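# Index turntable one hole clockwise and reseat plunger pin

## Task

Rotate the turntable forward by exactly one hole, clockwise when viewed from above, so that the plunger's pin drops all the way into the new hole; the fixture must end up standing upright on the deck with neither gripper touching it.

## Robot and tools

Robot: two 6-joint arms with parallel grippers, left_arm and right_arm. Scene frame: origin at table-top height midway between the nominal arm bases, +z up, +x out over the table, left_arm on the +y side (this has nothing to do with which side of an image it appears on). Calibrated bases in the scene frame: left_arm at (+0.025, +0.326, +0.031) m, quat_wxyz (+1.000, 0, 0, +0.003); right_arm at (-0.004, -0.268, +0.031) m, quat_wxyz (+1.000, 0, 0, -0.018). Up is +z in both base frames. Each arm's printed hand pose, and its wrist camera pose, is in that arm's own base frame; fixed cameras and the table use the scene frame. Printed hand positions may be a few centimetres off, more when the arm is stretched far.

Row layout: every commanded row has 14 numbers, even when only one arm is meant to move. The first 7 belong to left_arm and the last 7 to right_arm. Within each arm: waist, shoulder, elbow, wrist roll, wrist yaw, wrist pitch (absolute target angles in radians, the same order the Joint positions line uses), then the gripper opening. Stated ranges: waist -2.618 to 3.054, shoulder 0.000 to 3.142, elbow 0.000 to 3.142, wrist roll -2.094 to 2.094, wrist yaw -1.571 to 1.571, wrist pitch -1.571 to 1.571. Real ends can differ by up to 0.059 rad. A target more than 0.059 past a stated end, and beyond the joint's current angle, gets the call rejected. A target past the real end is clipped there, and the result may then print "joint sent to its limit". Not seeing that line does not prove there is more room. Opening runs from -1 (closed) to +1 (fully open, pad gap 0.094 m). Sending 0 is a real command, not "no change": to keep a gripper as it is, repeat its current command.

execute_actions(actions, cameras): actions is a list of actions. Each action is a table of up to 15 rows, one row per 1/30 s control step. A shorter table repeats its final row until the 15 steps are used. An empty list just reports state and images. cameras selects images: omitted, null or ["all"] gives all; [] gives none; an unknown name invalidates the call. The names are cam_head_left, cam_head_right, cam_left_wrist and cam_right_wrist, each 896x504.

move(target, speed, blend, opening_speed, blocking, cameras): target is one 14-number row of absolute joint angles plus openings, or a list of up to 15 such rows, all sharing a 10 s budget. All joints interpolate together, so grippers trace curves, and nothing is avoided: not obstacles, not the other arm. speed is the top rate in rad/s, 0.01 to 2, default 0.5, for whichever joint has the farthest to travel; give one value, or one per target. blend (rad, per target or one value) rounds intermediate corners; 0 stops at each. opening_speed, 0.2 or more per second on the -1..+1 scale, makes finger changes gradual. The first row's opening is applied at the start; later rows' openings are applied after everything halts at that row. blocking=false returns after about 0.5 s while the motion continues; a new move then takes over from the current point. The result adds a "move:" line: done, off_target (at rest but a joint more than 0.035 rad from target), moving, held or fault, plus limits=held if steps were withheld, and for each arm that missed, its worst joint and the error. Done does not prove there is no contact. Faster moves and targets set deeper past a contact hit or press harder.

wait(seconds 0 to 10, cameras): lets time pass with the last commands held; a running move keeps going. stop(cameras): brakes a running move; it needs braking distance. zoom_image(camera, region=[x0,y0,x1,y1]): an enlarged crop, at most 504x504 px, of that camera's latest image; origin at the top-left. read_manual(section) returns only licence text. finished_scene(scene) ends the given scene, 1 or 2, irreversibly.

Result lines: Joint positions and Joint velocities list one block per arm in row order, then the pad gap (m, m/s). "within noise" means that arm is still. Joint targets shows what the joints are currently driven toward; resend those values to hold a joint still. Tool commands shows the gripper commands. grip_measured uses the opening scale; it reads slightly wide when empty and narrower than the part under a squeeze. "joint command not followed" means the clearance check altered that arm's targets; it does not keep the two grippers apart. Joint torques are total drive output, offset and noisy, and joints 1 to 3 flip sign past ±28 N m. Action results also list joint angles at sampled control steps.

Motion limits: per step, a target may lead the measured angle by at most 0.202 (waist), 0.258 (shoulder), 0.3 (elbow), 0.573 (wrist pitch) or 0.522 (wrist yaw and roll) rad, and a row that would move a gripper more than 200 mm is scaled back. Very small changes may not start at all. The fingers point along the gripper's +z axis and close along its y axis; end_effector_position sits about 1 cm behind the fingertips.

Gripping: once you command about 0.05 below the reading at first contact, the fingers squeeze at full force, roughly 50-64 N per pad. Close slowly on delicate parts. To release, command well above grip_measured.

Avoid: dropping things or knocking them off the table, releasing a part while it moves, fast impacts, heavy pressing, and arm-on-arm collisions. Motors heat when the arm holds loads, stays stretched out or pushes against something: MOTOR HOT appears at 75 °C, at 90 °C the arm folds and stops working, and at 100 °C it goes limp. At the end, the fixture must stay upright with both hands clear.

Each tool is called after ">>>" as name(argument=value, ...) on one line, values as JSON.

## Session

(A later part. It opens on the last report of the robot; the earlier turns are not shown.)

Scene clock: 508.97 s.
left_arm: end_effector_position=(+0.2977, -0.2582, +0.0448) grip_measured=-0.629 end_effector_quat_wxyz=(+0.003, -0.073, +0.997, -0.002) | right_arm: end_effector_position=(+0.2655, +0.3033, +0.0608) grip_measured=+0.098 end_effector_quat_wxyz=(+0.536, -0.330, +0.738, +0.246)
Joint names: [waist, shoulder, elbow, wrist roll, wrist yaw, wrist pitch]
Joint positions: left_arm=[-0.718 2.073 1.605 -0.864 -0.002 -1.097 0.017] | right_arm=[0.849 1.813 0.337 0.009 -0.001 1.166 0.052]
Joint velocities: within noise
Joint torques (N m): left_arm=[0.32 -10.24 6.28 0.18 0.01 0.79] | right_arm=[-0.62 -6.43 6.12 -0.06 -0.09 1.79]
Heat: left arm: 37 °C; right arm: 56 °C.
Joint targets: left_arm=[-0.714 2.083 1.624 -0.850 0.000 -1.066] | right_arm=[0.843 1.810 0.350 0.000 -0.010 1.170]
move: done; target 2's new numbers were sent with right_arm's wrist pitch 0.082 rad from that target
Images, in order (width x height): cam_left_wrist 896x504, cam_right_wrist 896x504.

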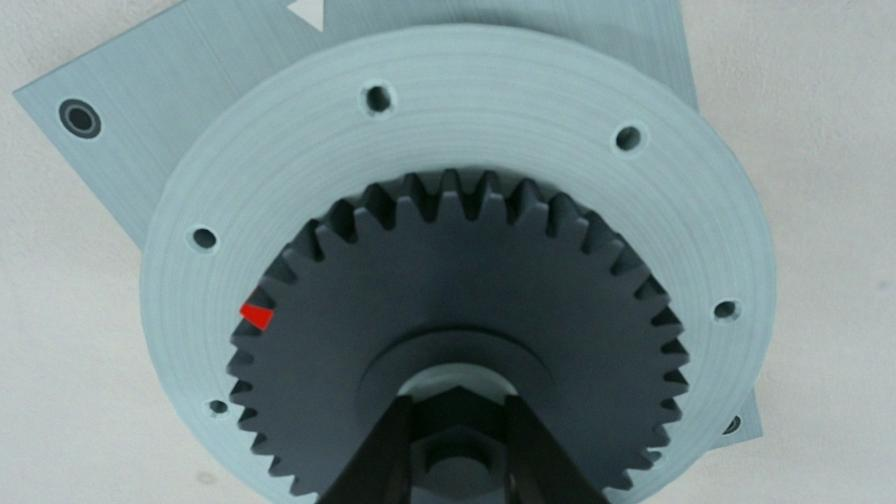

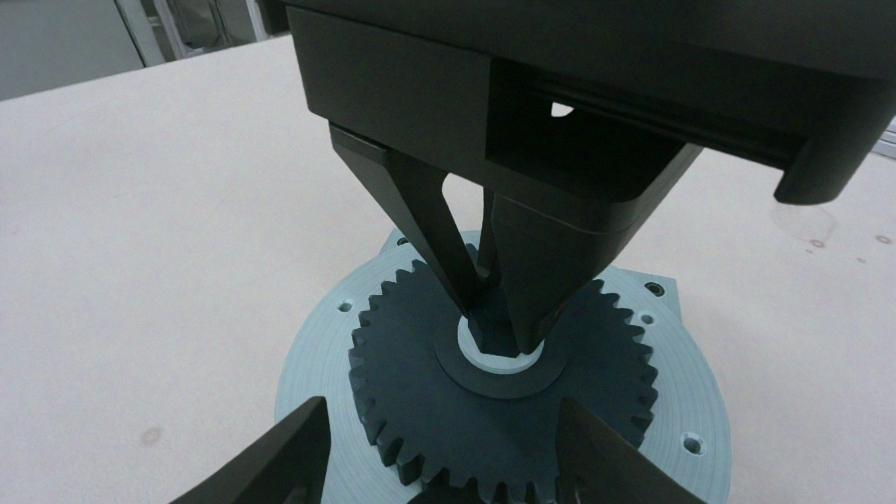

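>>> move(target=[[-0.714,2.083,1.624,-0.85,0,-1.066,-0.95,0.85,1.62,0.14,0,0,1.0,0.3],[-0.714,2.083,1.624,-0.85,0,-1.066,-0.95,0.85,0.758,0.189,0,0,0.069,0.3]], speed=[0.3,0.8], blend=0.1, cameras=["cam_left_wrist","cam_right_wrist"])

>>> zoom_image(camera="cam_right_wrist", region=[360, 90, 640, 410])

Scene clock: 518.40 s.
left_arm: end_effector_position=(+0.2977, -0.2582, +0.0448) grip_measured=-0.629 end_effector_quat_wxyz=(+0.003, -0.073, +0.997, -0.002) | right_arm: end_effector_position=(+0.1854, +0.2123, +0.0895) grip_measured=+0.298 end_effector_quat_wxyz=(+0.457, -0.353, +0.789, +0.209)
Joint names: [waist, shoulder, elbow, wrist roll, wrist yaw, wrist pitch]
Joint positions: left_arm=[-0.718 2.073 1.605 -0.864 -0.002 -1.097 0.017] | right_arm=[0.849 0.768 0.165 0.009 -0.001 0.084 0.061]
Joint velocities: within noise
Joint torques (N m): left_arm=[0.29 -10.21 6.28 0.18 0 0.79] | right_arm=[0.09 -1.05 11.14 -0.06 -0.01 1.52]
Heat: left arm: 37 °C; right arm: 51 °C.
Joint targets: left_arm=[-0.714 2.083 1.624 -0.850 0.000 -1.066] | right_arm=[0.850 0.758 0.189 0.000 0.000 0.069]
move: done
Images, in order (width x height): cam_left_wrist 896x504, cam_right_wrist 896x504.

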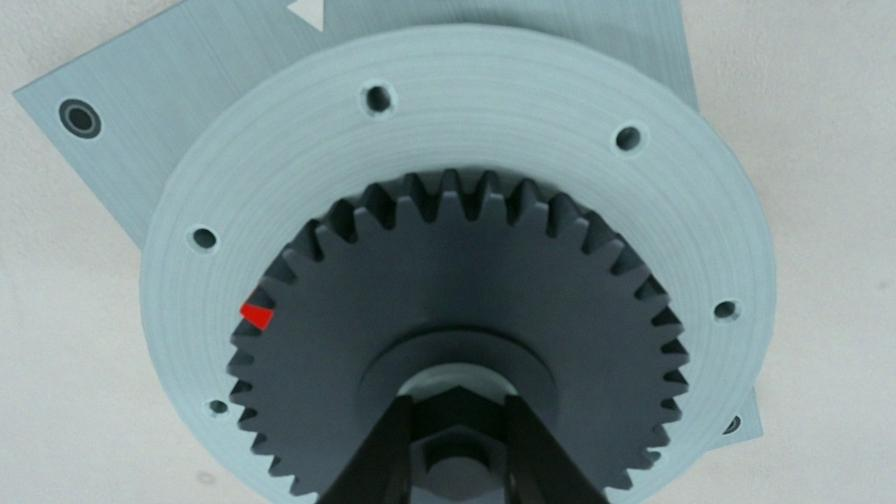

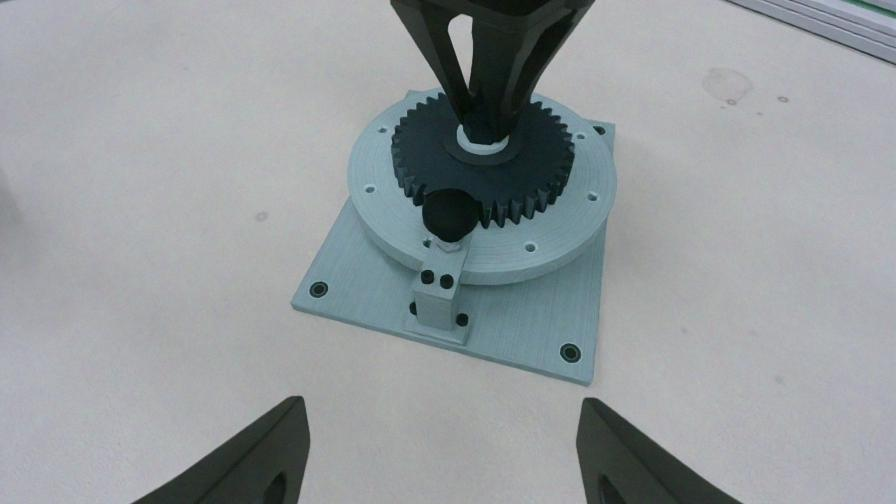

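Scaled by 1.575 from the camera's 896x504 image, which has a finer 1280x720 frame.

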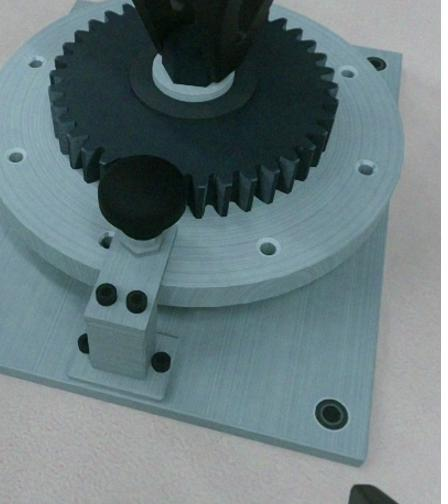

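>>> move(target=[[-0.714,2.083,1.624,-0.33,0,-1.066,-0.95,0.85,0.758,0.189,0,0,0.069,0.3],[-0.714,2.083,1.624,-0.235,0,-1.066,-0.95,0.85,0.758,0.189,0,0,0.069,0.3]], speed=[0.3,0.08], blend=0.02, cameras=["cam_left_wrist","cam_right_wrist"])

>>> zoom_image(camera="cam_right_wrist", region=[360, 90, 640, 410])

Scene clock: 531.50 s.
left_arm: end_effector_position=(+0.2980, -0.2593, +0.0448) grip_measured=-0.630 end_effector_quat_wxyz=(+0.004, +0.216, +0.976, -0.003) | right_arm: end_effector_position=(+0.1853, +0.2122, +0.0893) grip_measured=+0.298 end_effector_quat_wxyz=(+0.456, -0.353, +0.790, +0.209)
Joint names: [waist, shoulder, elbow, wrist roll, wrist yaw, wrist pitch]
Joint positions: left_arm=[-0.718 2.073 1.605 -0.283 0.002 -1.093 0.017] | right_arm=[0.849 0.768 0.165 0.009 -0.001 0.083 0.061]
Joint velocities: within noise
Joint torques (N m): left_arm=[0.29 -10.26 6.28 0.54 -0.02 0.75] | right_arm=[0.08 -1.01 11.17 -0.07 -0.01 1.53]
Heat: left arm: 37 °C; right arm: 48 °C.
Joint targets: left_arm=[-0.714 2.083 1.624 -0.235 0.000 -1.066] | right_arm=[0.850 0.758 0.189 0.000 0.000 0.069]
move: off_target (left_arm); left_arm: the wrist roll is farthest, 0.048 rad from its target
Images, in order (width x height): cam_left_wrist 896x504, cam_right_wrist 896x504.

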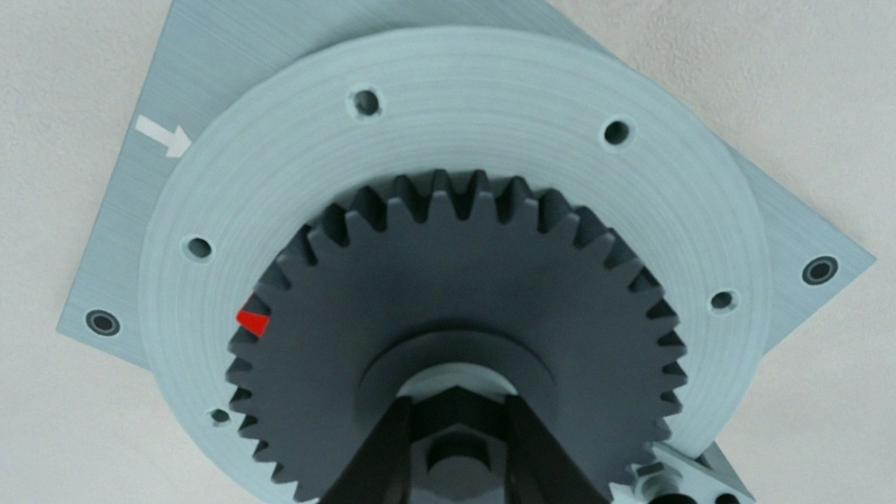

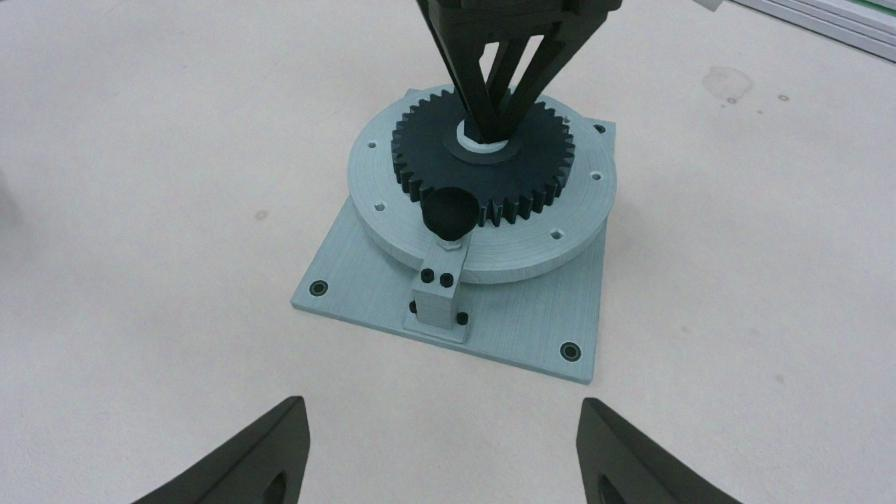

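Scaled by 1.575 from the camera's 896x504 image, which has a finer 1280x720 frame.

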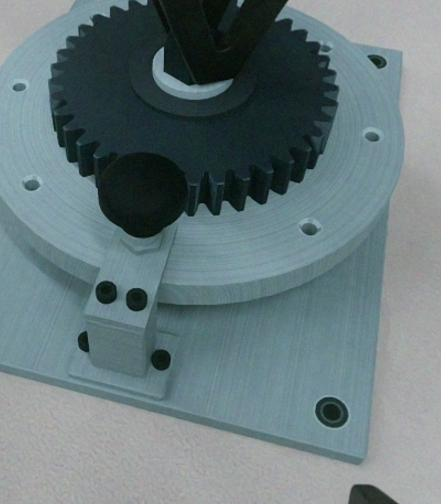

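>>> move(target=[-0.714,2.083,1.624,-0.20,0,-1.066,-0.95,0.85,0.758,0.189,0,0,0.069,0.3], speed=0.08, cameras=["cam_left_wrist","cam_right_wrist"])

>>> zoom_image(camera="cam_right_wrist", region=[360, 90, 640, 410])

Scene clock: 542.63 s.
left_arm: end_effector_position=(+0.2979, -0.2594, +0.0448) grip_measured=-0.630 end_effector_quat_wxyz=(+0.004, +0.228, +0.974, -0.003) | right_arm: end_effector_position=(+0.1853, +0.2122, +0.0893) grip_measured=+0.298 end_effector_quat_wxyz=(+0.456, -0.353, +0.790, +0.209)
Joint names: [waist, shoulder, elbow, wrist roll, wrist yaw, wrist pitch]
Joint positions: left_arm=[-0.718 2.073 1.605 -0.259 0.002 -1.093 0.017] | right_arm=[0.849 0.768 0.165 0.009 -0.001 0.083 0.061]
Joint velocities: within noise
Joint torques (N m): left_arm=[0.34 -10.25 6.31 0.69 -0.04 0.75] | right_arm=[0.09 -1.01 11.19 -0.06 -0.01 1.54]
Heat: left arm: 37 °C; right arm: 47 °C.
Joint targets: left_arm=[-0.714 2.083 1.624 -0.200 0.000 -1.066] | right_arm=[0.850 0.758 0.189 0.000 0.000 0.069]
move: off_target (left_arm); left_arm: the wrist roll is farthest, 0.059 rad from its target
Images, in order (width x height): cam_left_wrist 896x504, cam_right_wrist 896x504.

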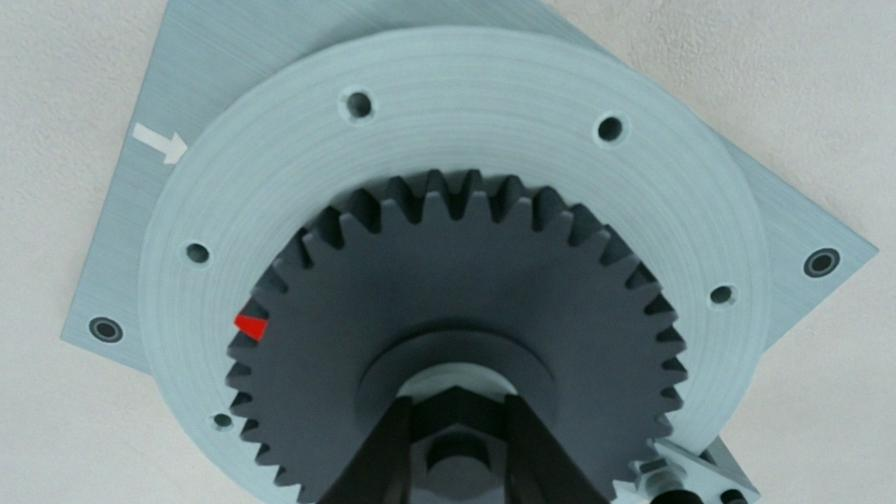

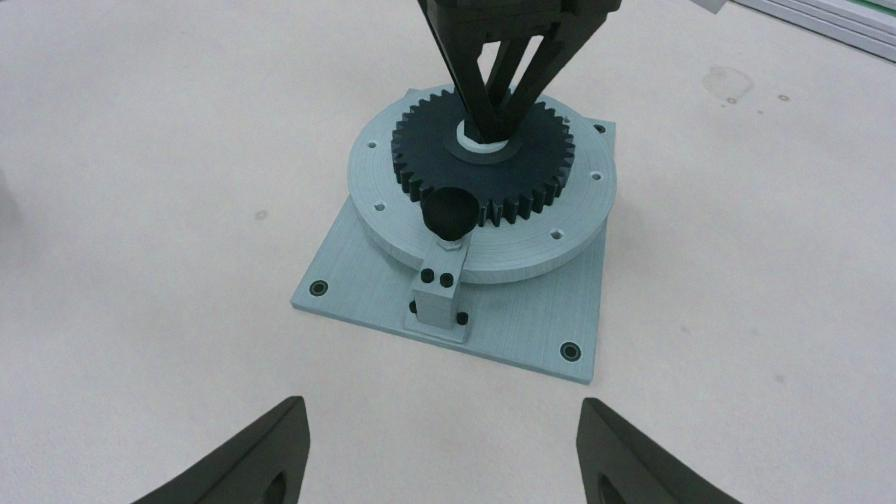

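Scaled by 1.575 from the camera's 896x504 image, which has a finer 1280x720 frame.

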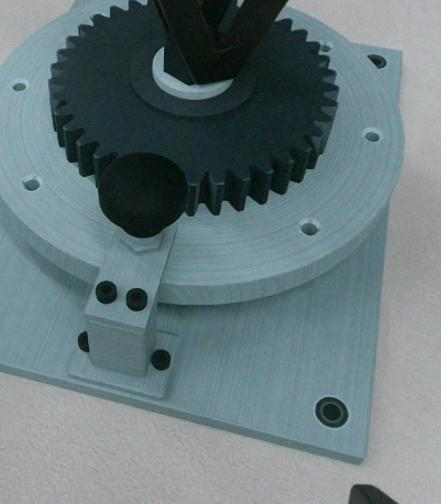

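>>> zoom_image(camera="cam_left_wrist", region=[560, 380, 780, 504])

>>> zoom_image(camera="cam_right_wrist", region=[390, 170, 510, 290])

Scaled by 2.291 from the camera's 896x504 image, which has a finer 1280x720 frame.

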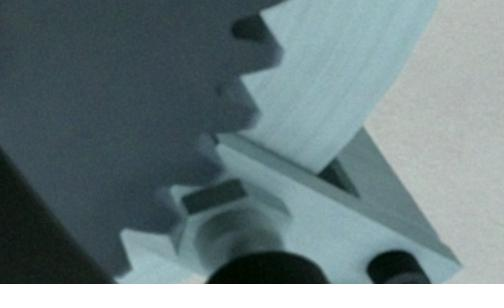

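Scaled by 4.200 from the camera's 896x504 image, which has a finer 1280x720 frame.

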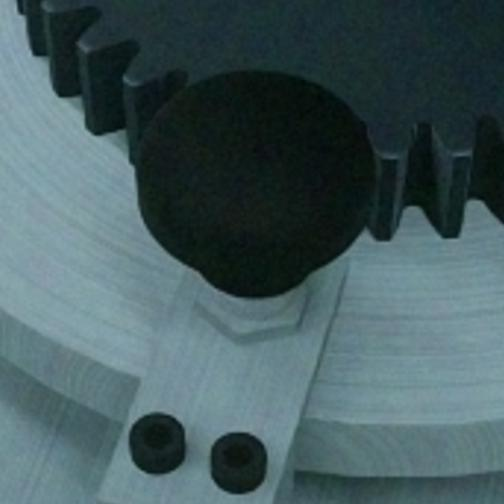

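>>> move(target=[-0.714,2.083,1.624,-0.29,0,-1.066,-0.95,0.85,0.758,0.189,0,0,0.069,0.3], speed=0.08, cameras=["cam_left_wrist","cam_right_wrist"])

>>> zoom_image(camera="cam_right_wrist", region=[390, 170, 510, 290])

Scene clock: 606.03 s.
left_arm: end_effector_position=(+0.2979, -0.2595, +0.0448) grip_measured=-0.630 end_effector_quat_wxyz=(+0.004, +0.212, +0.977, -0.004) | right_arm: end_effector_position=(+0.1853, +0.2122, +0.0893) grip_measured=+0.298 end_effector_quat_wxyz=(+0.456, -0.353, +0.790, +0.209)
Joint names: [waist, shoulder, elbow, wrist roll, wrist yaw, wrist pitch]
Joint positions: left_arm=[-0.718 2.073 1.605 -0.291 0.003 -1.093 0.017] | right_arm=[0.849 0.768 0.165 0.009 -0.001 0.083 0.061]
Joint velocities: within noise
Joint torques (N m): left_arm=[0.29 -10.19 6.3 0.02 -0.02 0.74] | right_arm=[0.09 -1.09 11.17 -0.06 0 1.53]
Heat: left arm: 37 °C; right arm: 45 °C.
Joint targets: left_arm=[-0.714 2.083 1.624 -0.290 0.000 -1.066] | right_arm=[0.850 0.758 0.189 0.000 0.000 0.069]
move: done
Images, in order (width x height): cam_left_wrist 896x504, cam_right_wrist 896x504.

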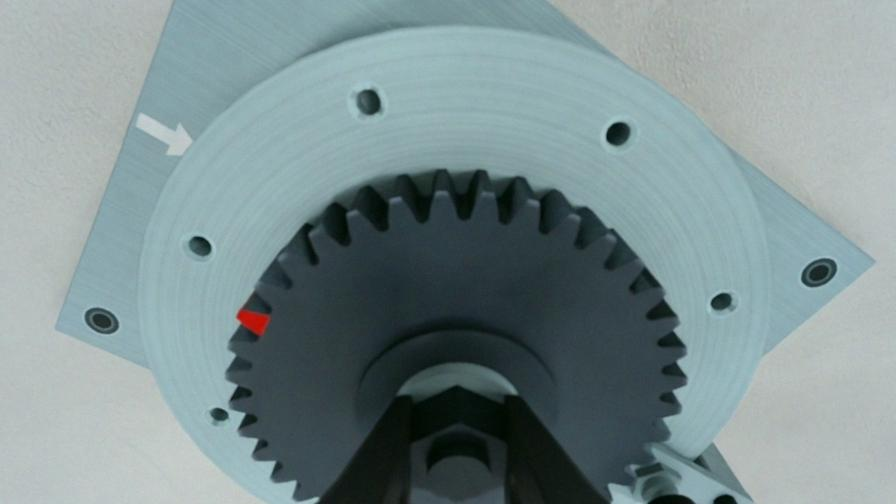

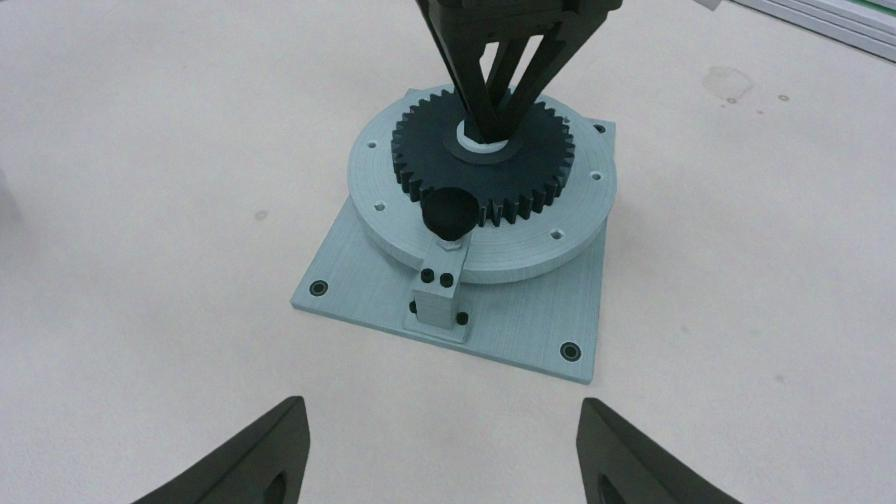

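Scaled by 4.200 from the camera's 896x504 image, which has a finer 1280x720 frame.

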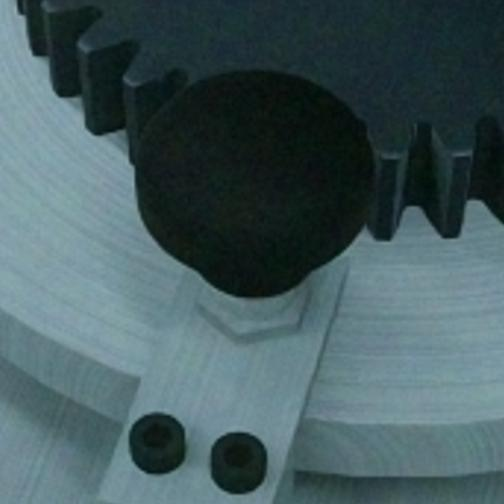

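>>> move(target=[-0.714,2.083,1.624,-0.14,0,-1.066,-0.95,0.85,0.758,0.189,0,0,0.069,0.3], speed=0.15, cameras=["cam_right_wrist"])

>>> zoom_image(camera="cam_right_wrist", region=[350, 120, 600, 300])

Scene clock: 650.20 s.
left_arm: end_effector_position=(+0.2980, -0.2596, +0.0448) grip_measured=-0.630 end_effector_quat_wxyz=(+0.004, +0.262, +0.965, -0.004) | right_arm: end_effector_position=(+0.1853, +0.2122, +0.0893) grip_measured=+0.298 end_effector_quat_wxyz=(+0.456, -0.353, +0.790, +0.209)
Joint names: [waist, shoulder, elbow, wrist roll, wrist yaw, wrist pitch]
Joint positions: left_arm=[-0.718 2.073 1.605 -0.187 0.003 -1.093 0.017] | right_arm=[0.849 0.768 0.165 0.009 -0.001 0.083 0.061]
Joint velocities: within noise
Joint torques (N m): left_arm=[0.32 -10.25 6.34 0.55 -0.03 0.74] | right_arm=[0.08 -1.03 11.14 -0.06 -0.01 1.53]
Heat: left arm: 37 °C; right arm: 44 °C.
Joint targets: left_arm=[-0.714 2.083 1.624 -0.140 0.000 -1.066] | right_arm=[0.850 0.758 0.189 0.000 0.000 0.069]
move: off_target (left_arm); left_arm: the wrist roll is farthest, 0.047 rad from its target
Images, in order (width x height): cam_right_wrist 896x504.

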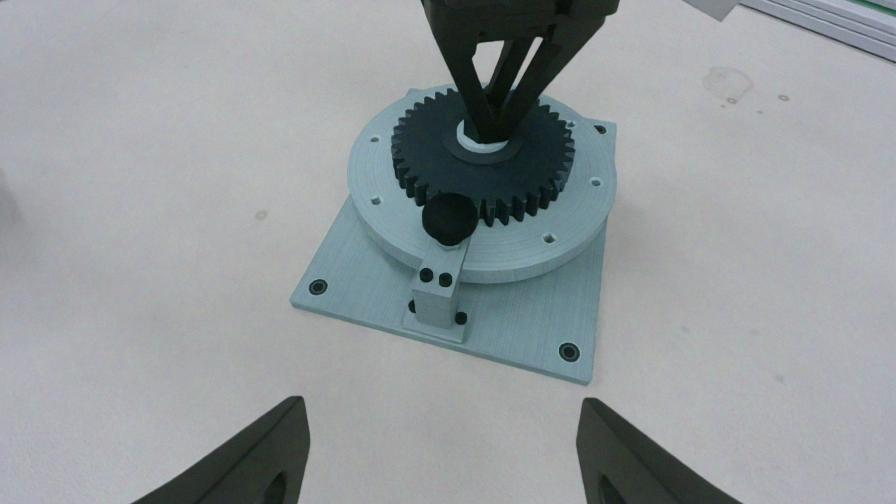

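Scaled by 2.016 from the camera's 896x504 image, which has a finer 1280x720 frame.

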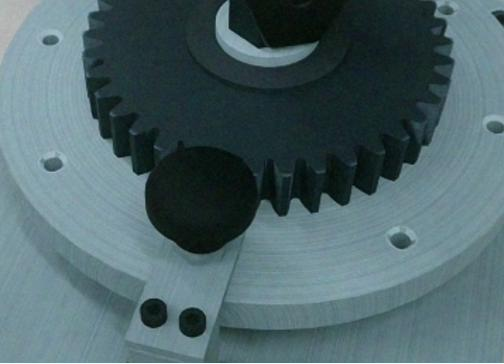

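>>> zoom_image(camera="cam_right_wrist", region=[390, 170, 510, 290])

>>> move(target=[-0.714,2.083,1.624,-0.08,0,-1.066,-0.95,0.85,0.758,0.189,0,0,0.069,0.3], speed=0.15, cameras=["cam_right_wrist"])

>>> zoom_image(camera="cam_right_wrist", region=[390, 170, 510, 290])

Scaled by 4.200 from the camera's 896x504 image, which has a finer 1280x720 frame.

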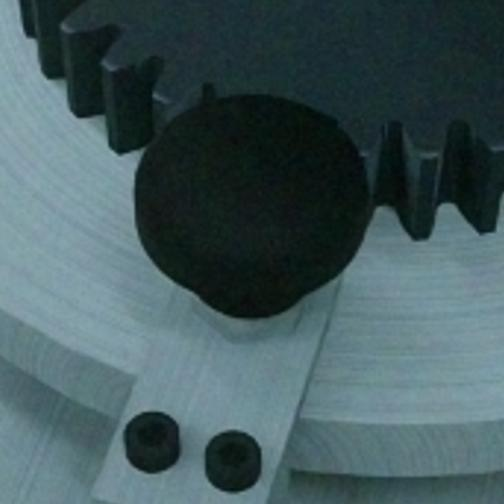

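Scene clock: 668.63 s.
left_arm: end_effector_position=(+0.2980, -0.2599, +0.0448) grip_measured=-0.630 end_effector_quat_wxyz=(+0.004, +0.282, +0.959, -0.004) | right_arm: end_effector_position=(+0.1853, +0.2122, +0.0893) grip_measured=+0.298 end_effector_quat_wxyz=(+0.456, -0.353, +0.790, +0.209)
Joint names: [waist, shoulder, elbow, wrist roll, wrist yaw, wrist pitch]
Joint positions: left_arm=[-0.718 2.073 1.605 -0.145 0.004 -1.092 0.017] | right_arm=[0.849 0.768 0.165 0.009 -0.001 0.083 0.061]
Joint velocities: within noise
Joint torques (N m): left_arm=[0.34 -10.22 6.27 0.75 -0.06 0.73] | right_arm=[0.08 -1.05 11.11 -0.07 -0.02 1.52]
Heat: left arm: 37 °C; right arm: 43 °C.
Joint targets: left_arm=[-0.714 2.083 1.624 -0.080 0.000 -1.066] | right_arm=[0.850 0.758 0.189 0.000 0.000 0.069]
move: off_target (left_arm); left_arm: the wrist roll is farthest, 0.065 rad from its target
Images, in order (width x height): cam_right_wrist 896x504.

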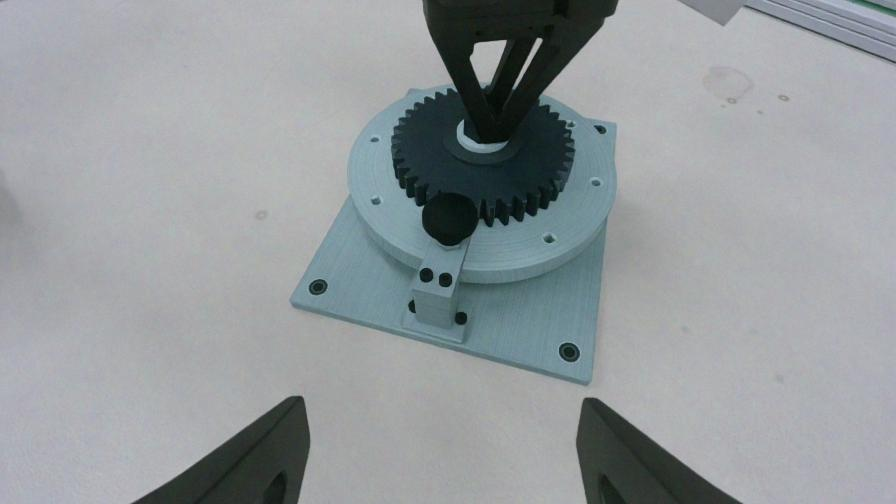

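Scaled by 4.200 from the camera's 896x504 image, which has a finer 1280x720 frame.

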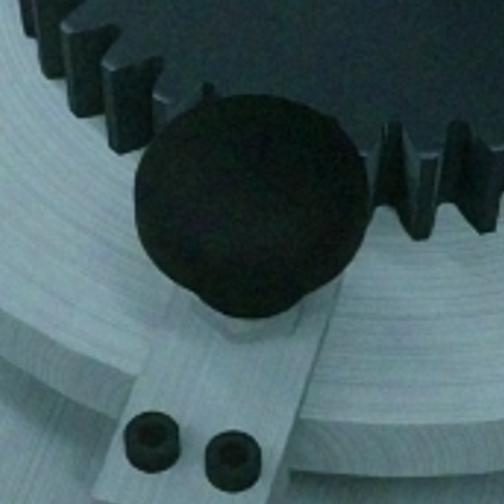

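>>> move(target=[[-0.714,2.083,1.624,-0.20,0,-1.066,-0.95,0.85,0.758,0.189,0,0,0.069,0.3],[-0.714,2.083,1.624,-0.20,0,-1.066,0.0,0.85,0.758,0.189,0,0,0.069,0.3],[-0.76,1.99,1.70,-0.20,0,-1.257,0.0,0.85,0.758,0.189,0,0,0.069,0.3],[-0.807,1.893,1.77,0,0,-1.448,0.0,0.85,0.758,0.189,0,0,0.069,0.3]], speed=0.2, opening_speed=0.6)

>>> zoom_image(camera="cam_right_wrist", region=[390, 170, 510, 290])

Scene clock: 682.30 s.
left_arm: end_effector_position=(+0.2458, -0.2533, +0.1329) grip_measured=-0.002 end_effector_quat_wxyz=(-0.020, +0.385, +0.923, +0.006) | right_arm: end_effector_position=(+0.1853, +0.2122, +0.0893) grip_measured=+0.298 end_effector_quat_wxyz=(+0.456, -0.353, +0.790, +0.209)
Joint names: [waist, shoulder, elbow, wrist roll, wrist yaw, wrist pitch]
Joint positions: left_arm=[-0.801 1.925 1.744 -0.011 0.005 -1.431 0.047] | right_arm=[0.849 0.768 0.165 0.009 -0.001 0.083 0.061]
Joint velocities: within noise
Joint torques (N m): left_arm=[-0.5 -12.93 6.89 0.12 -0.05 0.16] | right_arm=[0.08 -1.05 11.22 -0.08 0 1.55]
Heat: left arm: 38 °C; right arm: 43 °C.
Joint targets: left_arm=[-0.807 1.893 1.770 0.000 0.000 -1.448] | right_arm=[0.850 0.758 0.189 0.000 0.000 0.069]
move: done

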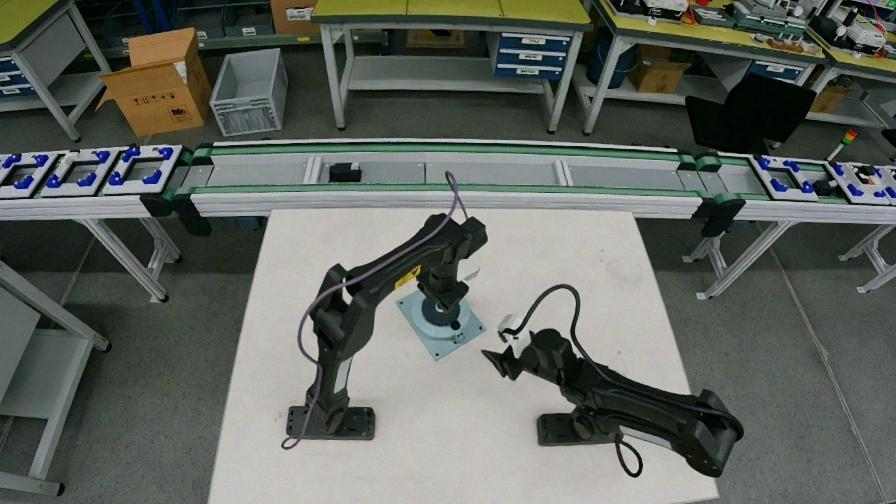

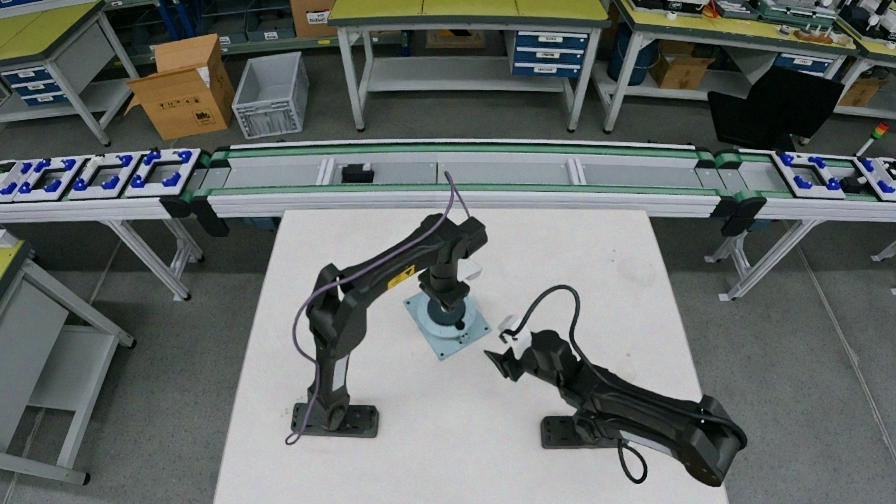

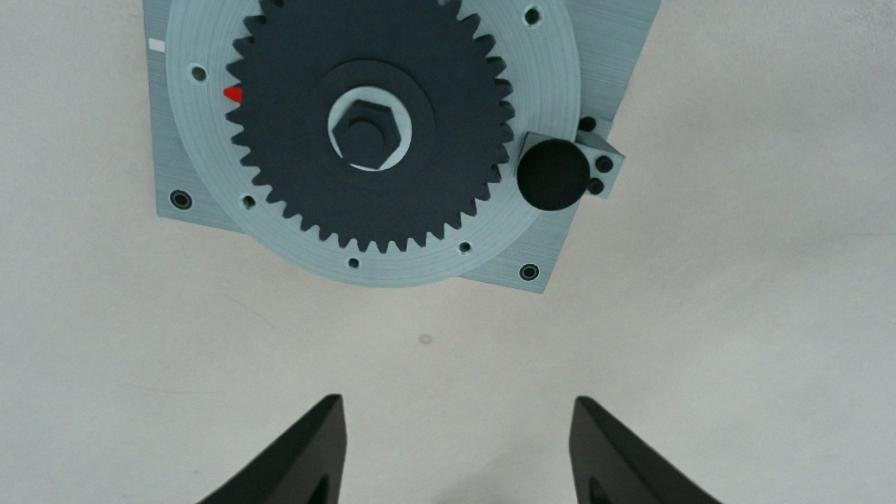

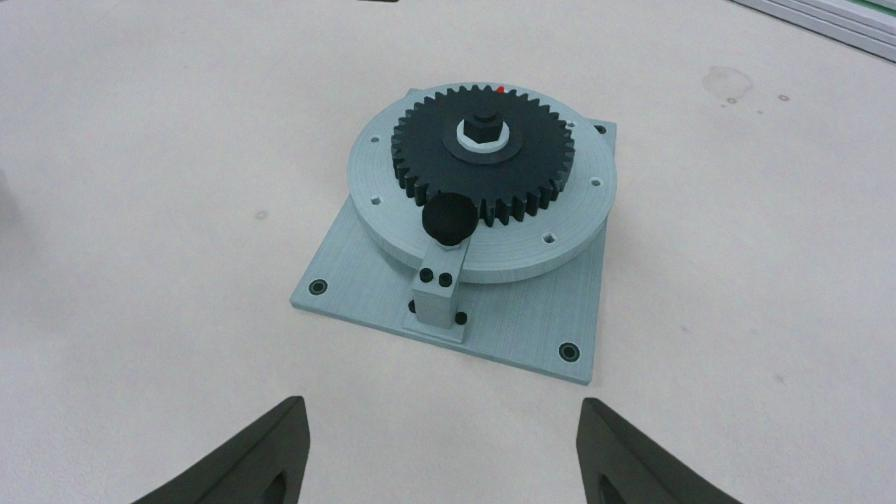

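Scaled by 4.200 from the camera's 896x504 image, which has a finer 1280x720 frame.

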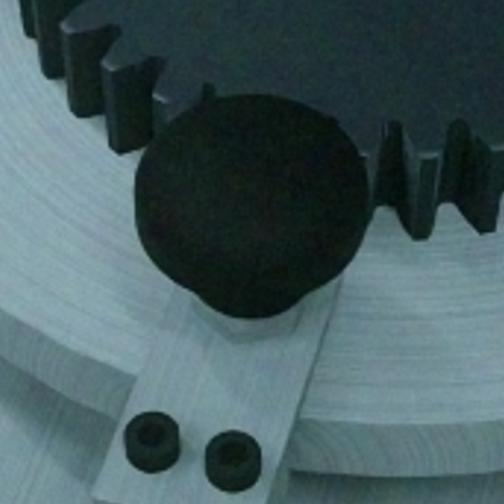

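>>> finished_scene(scene=1, done=true)

The scene is finished: the task was done.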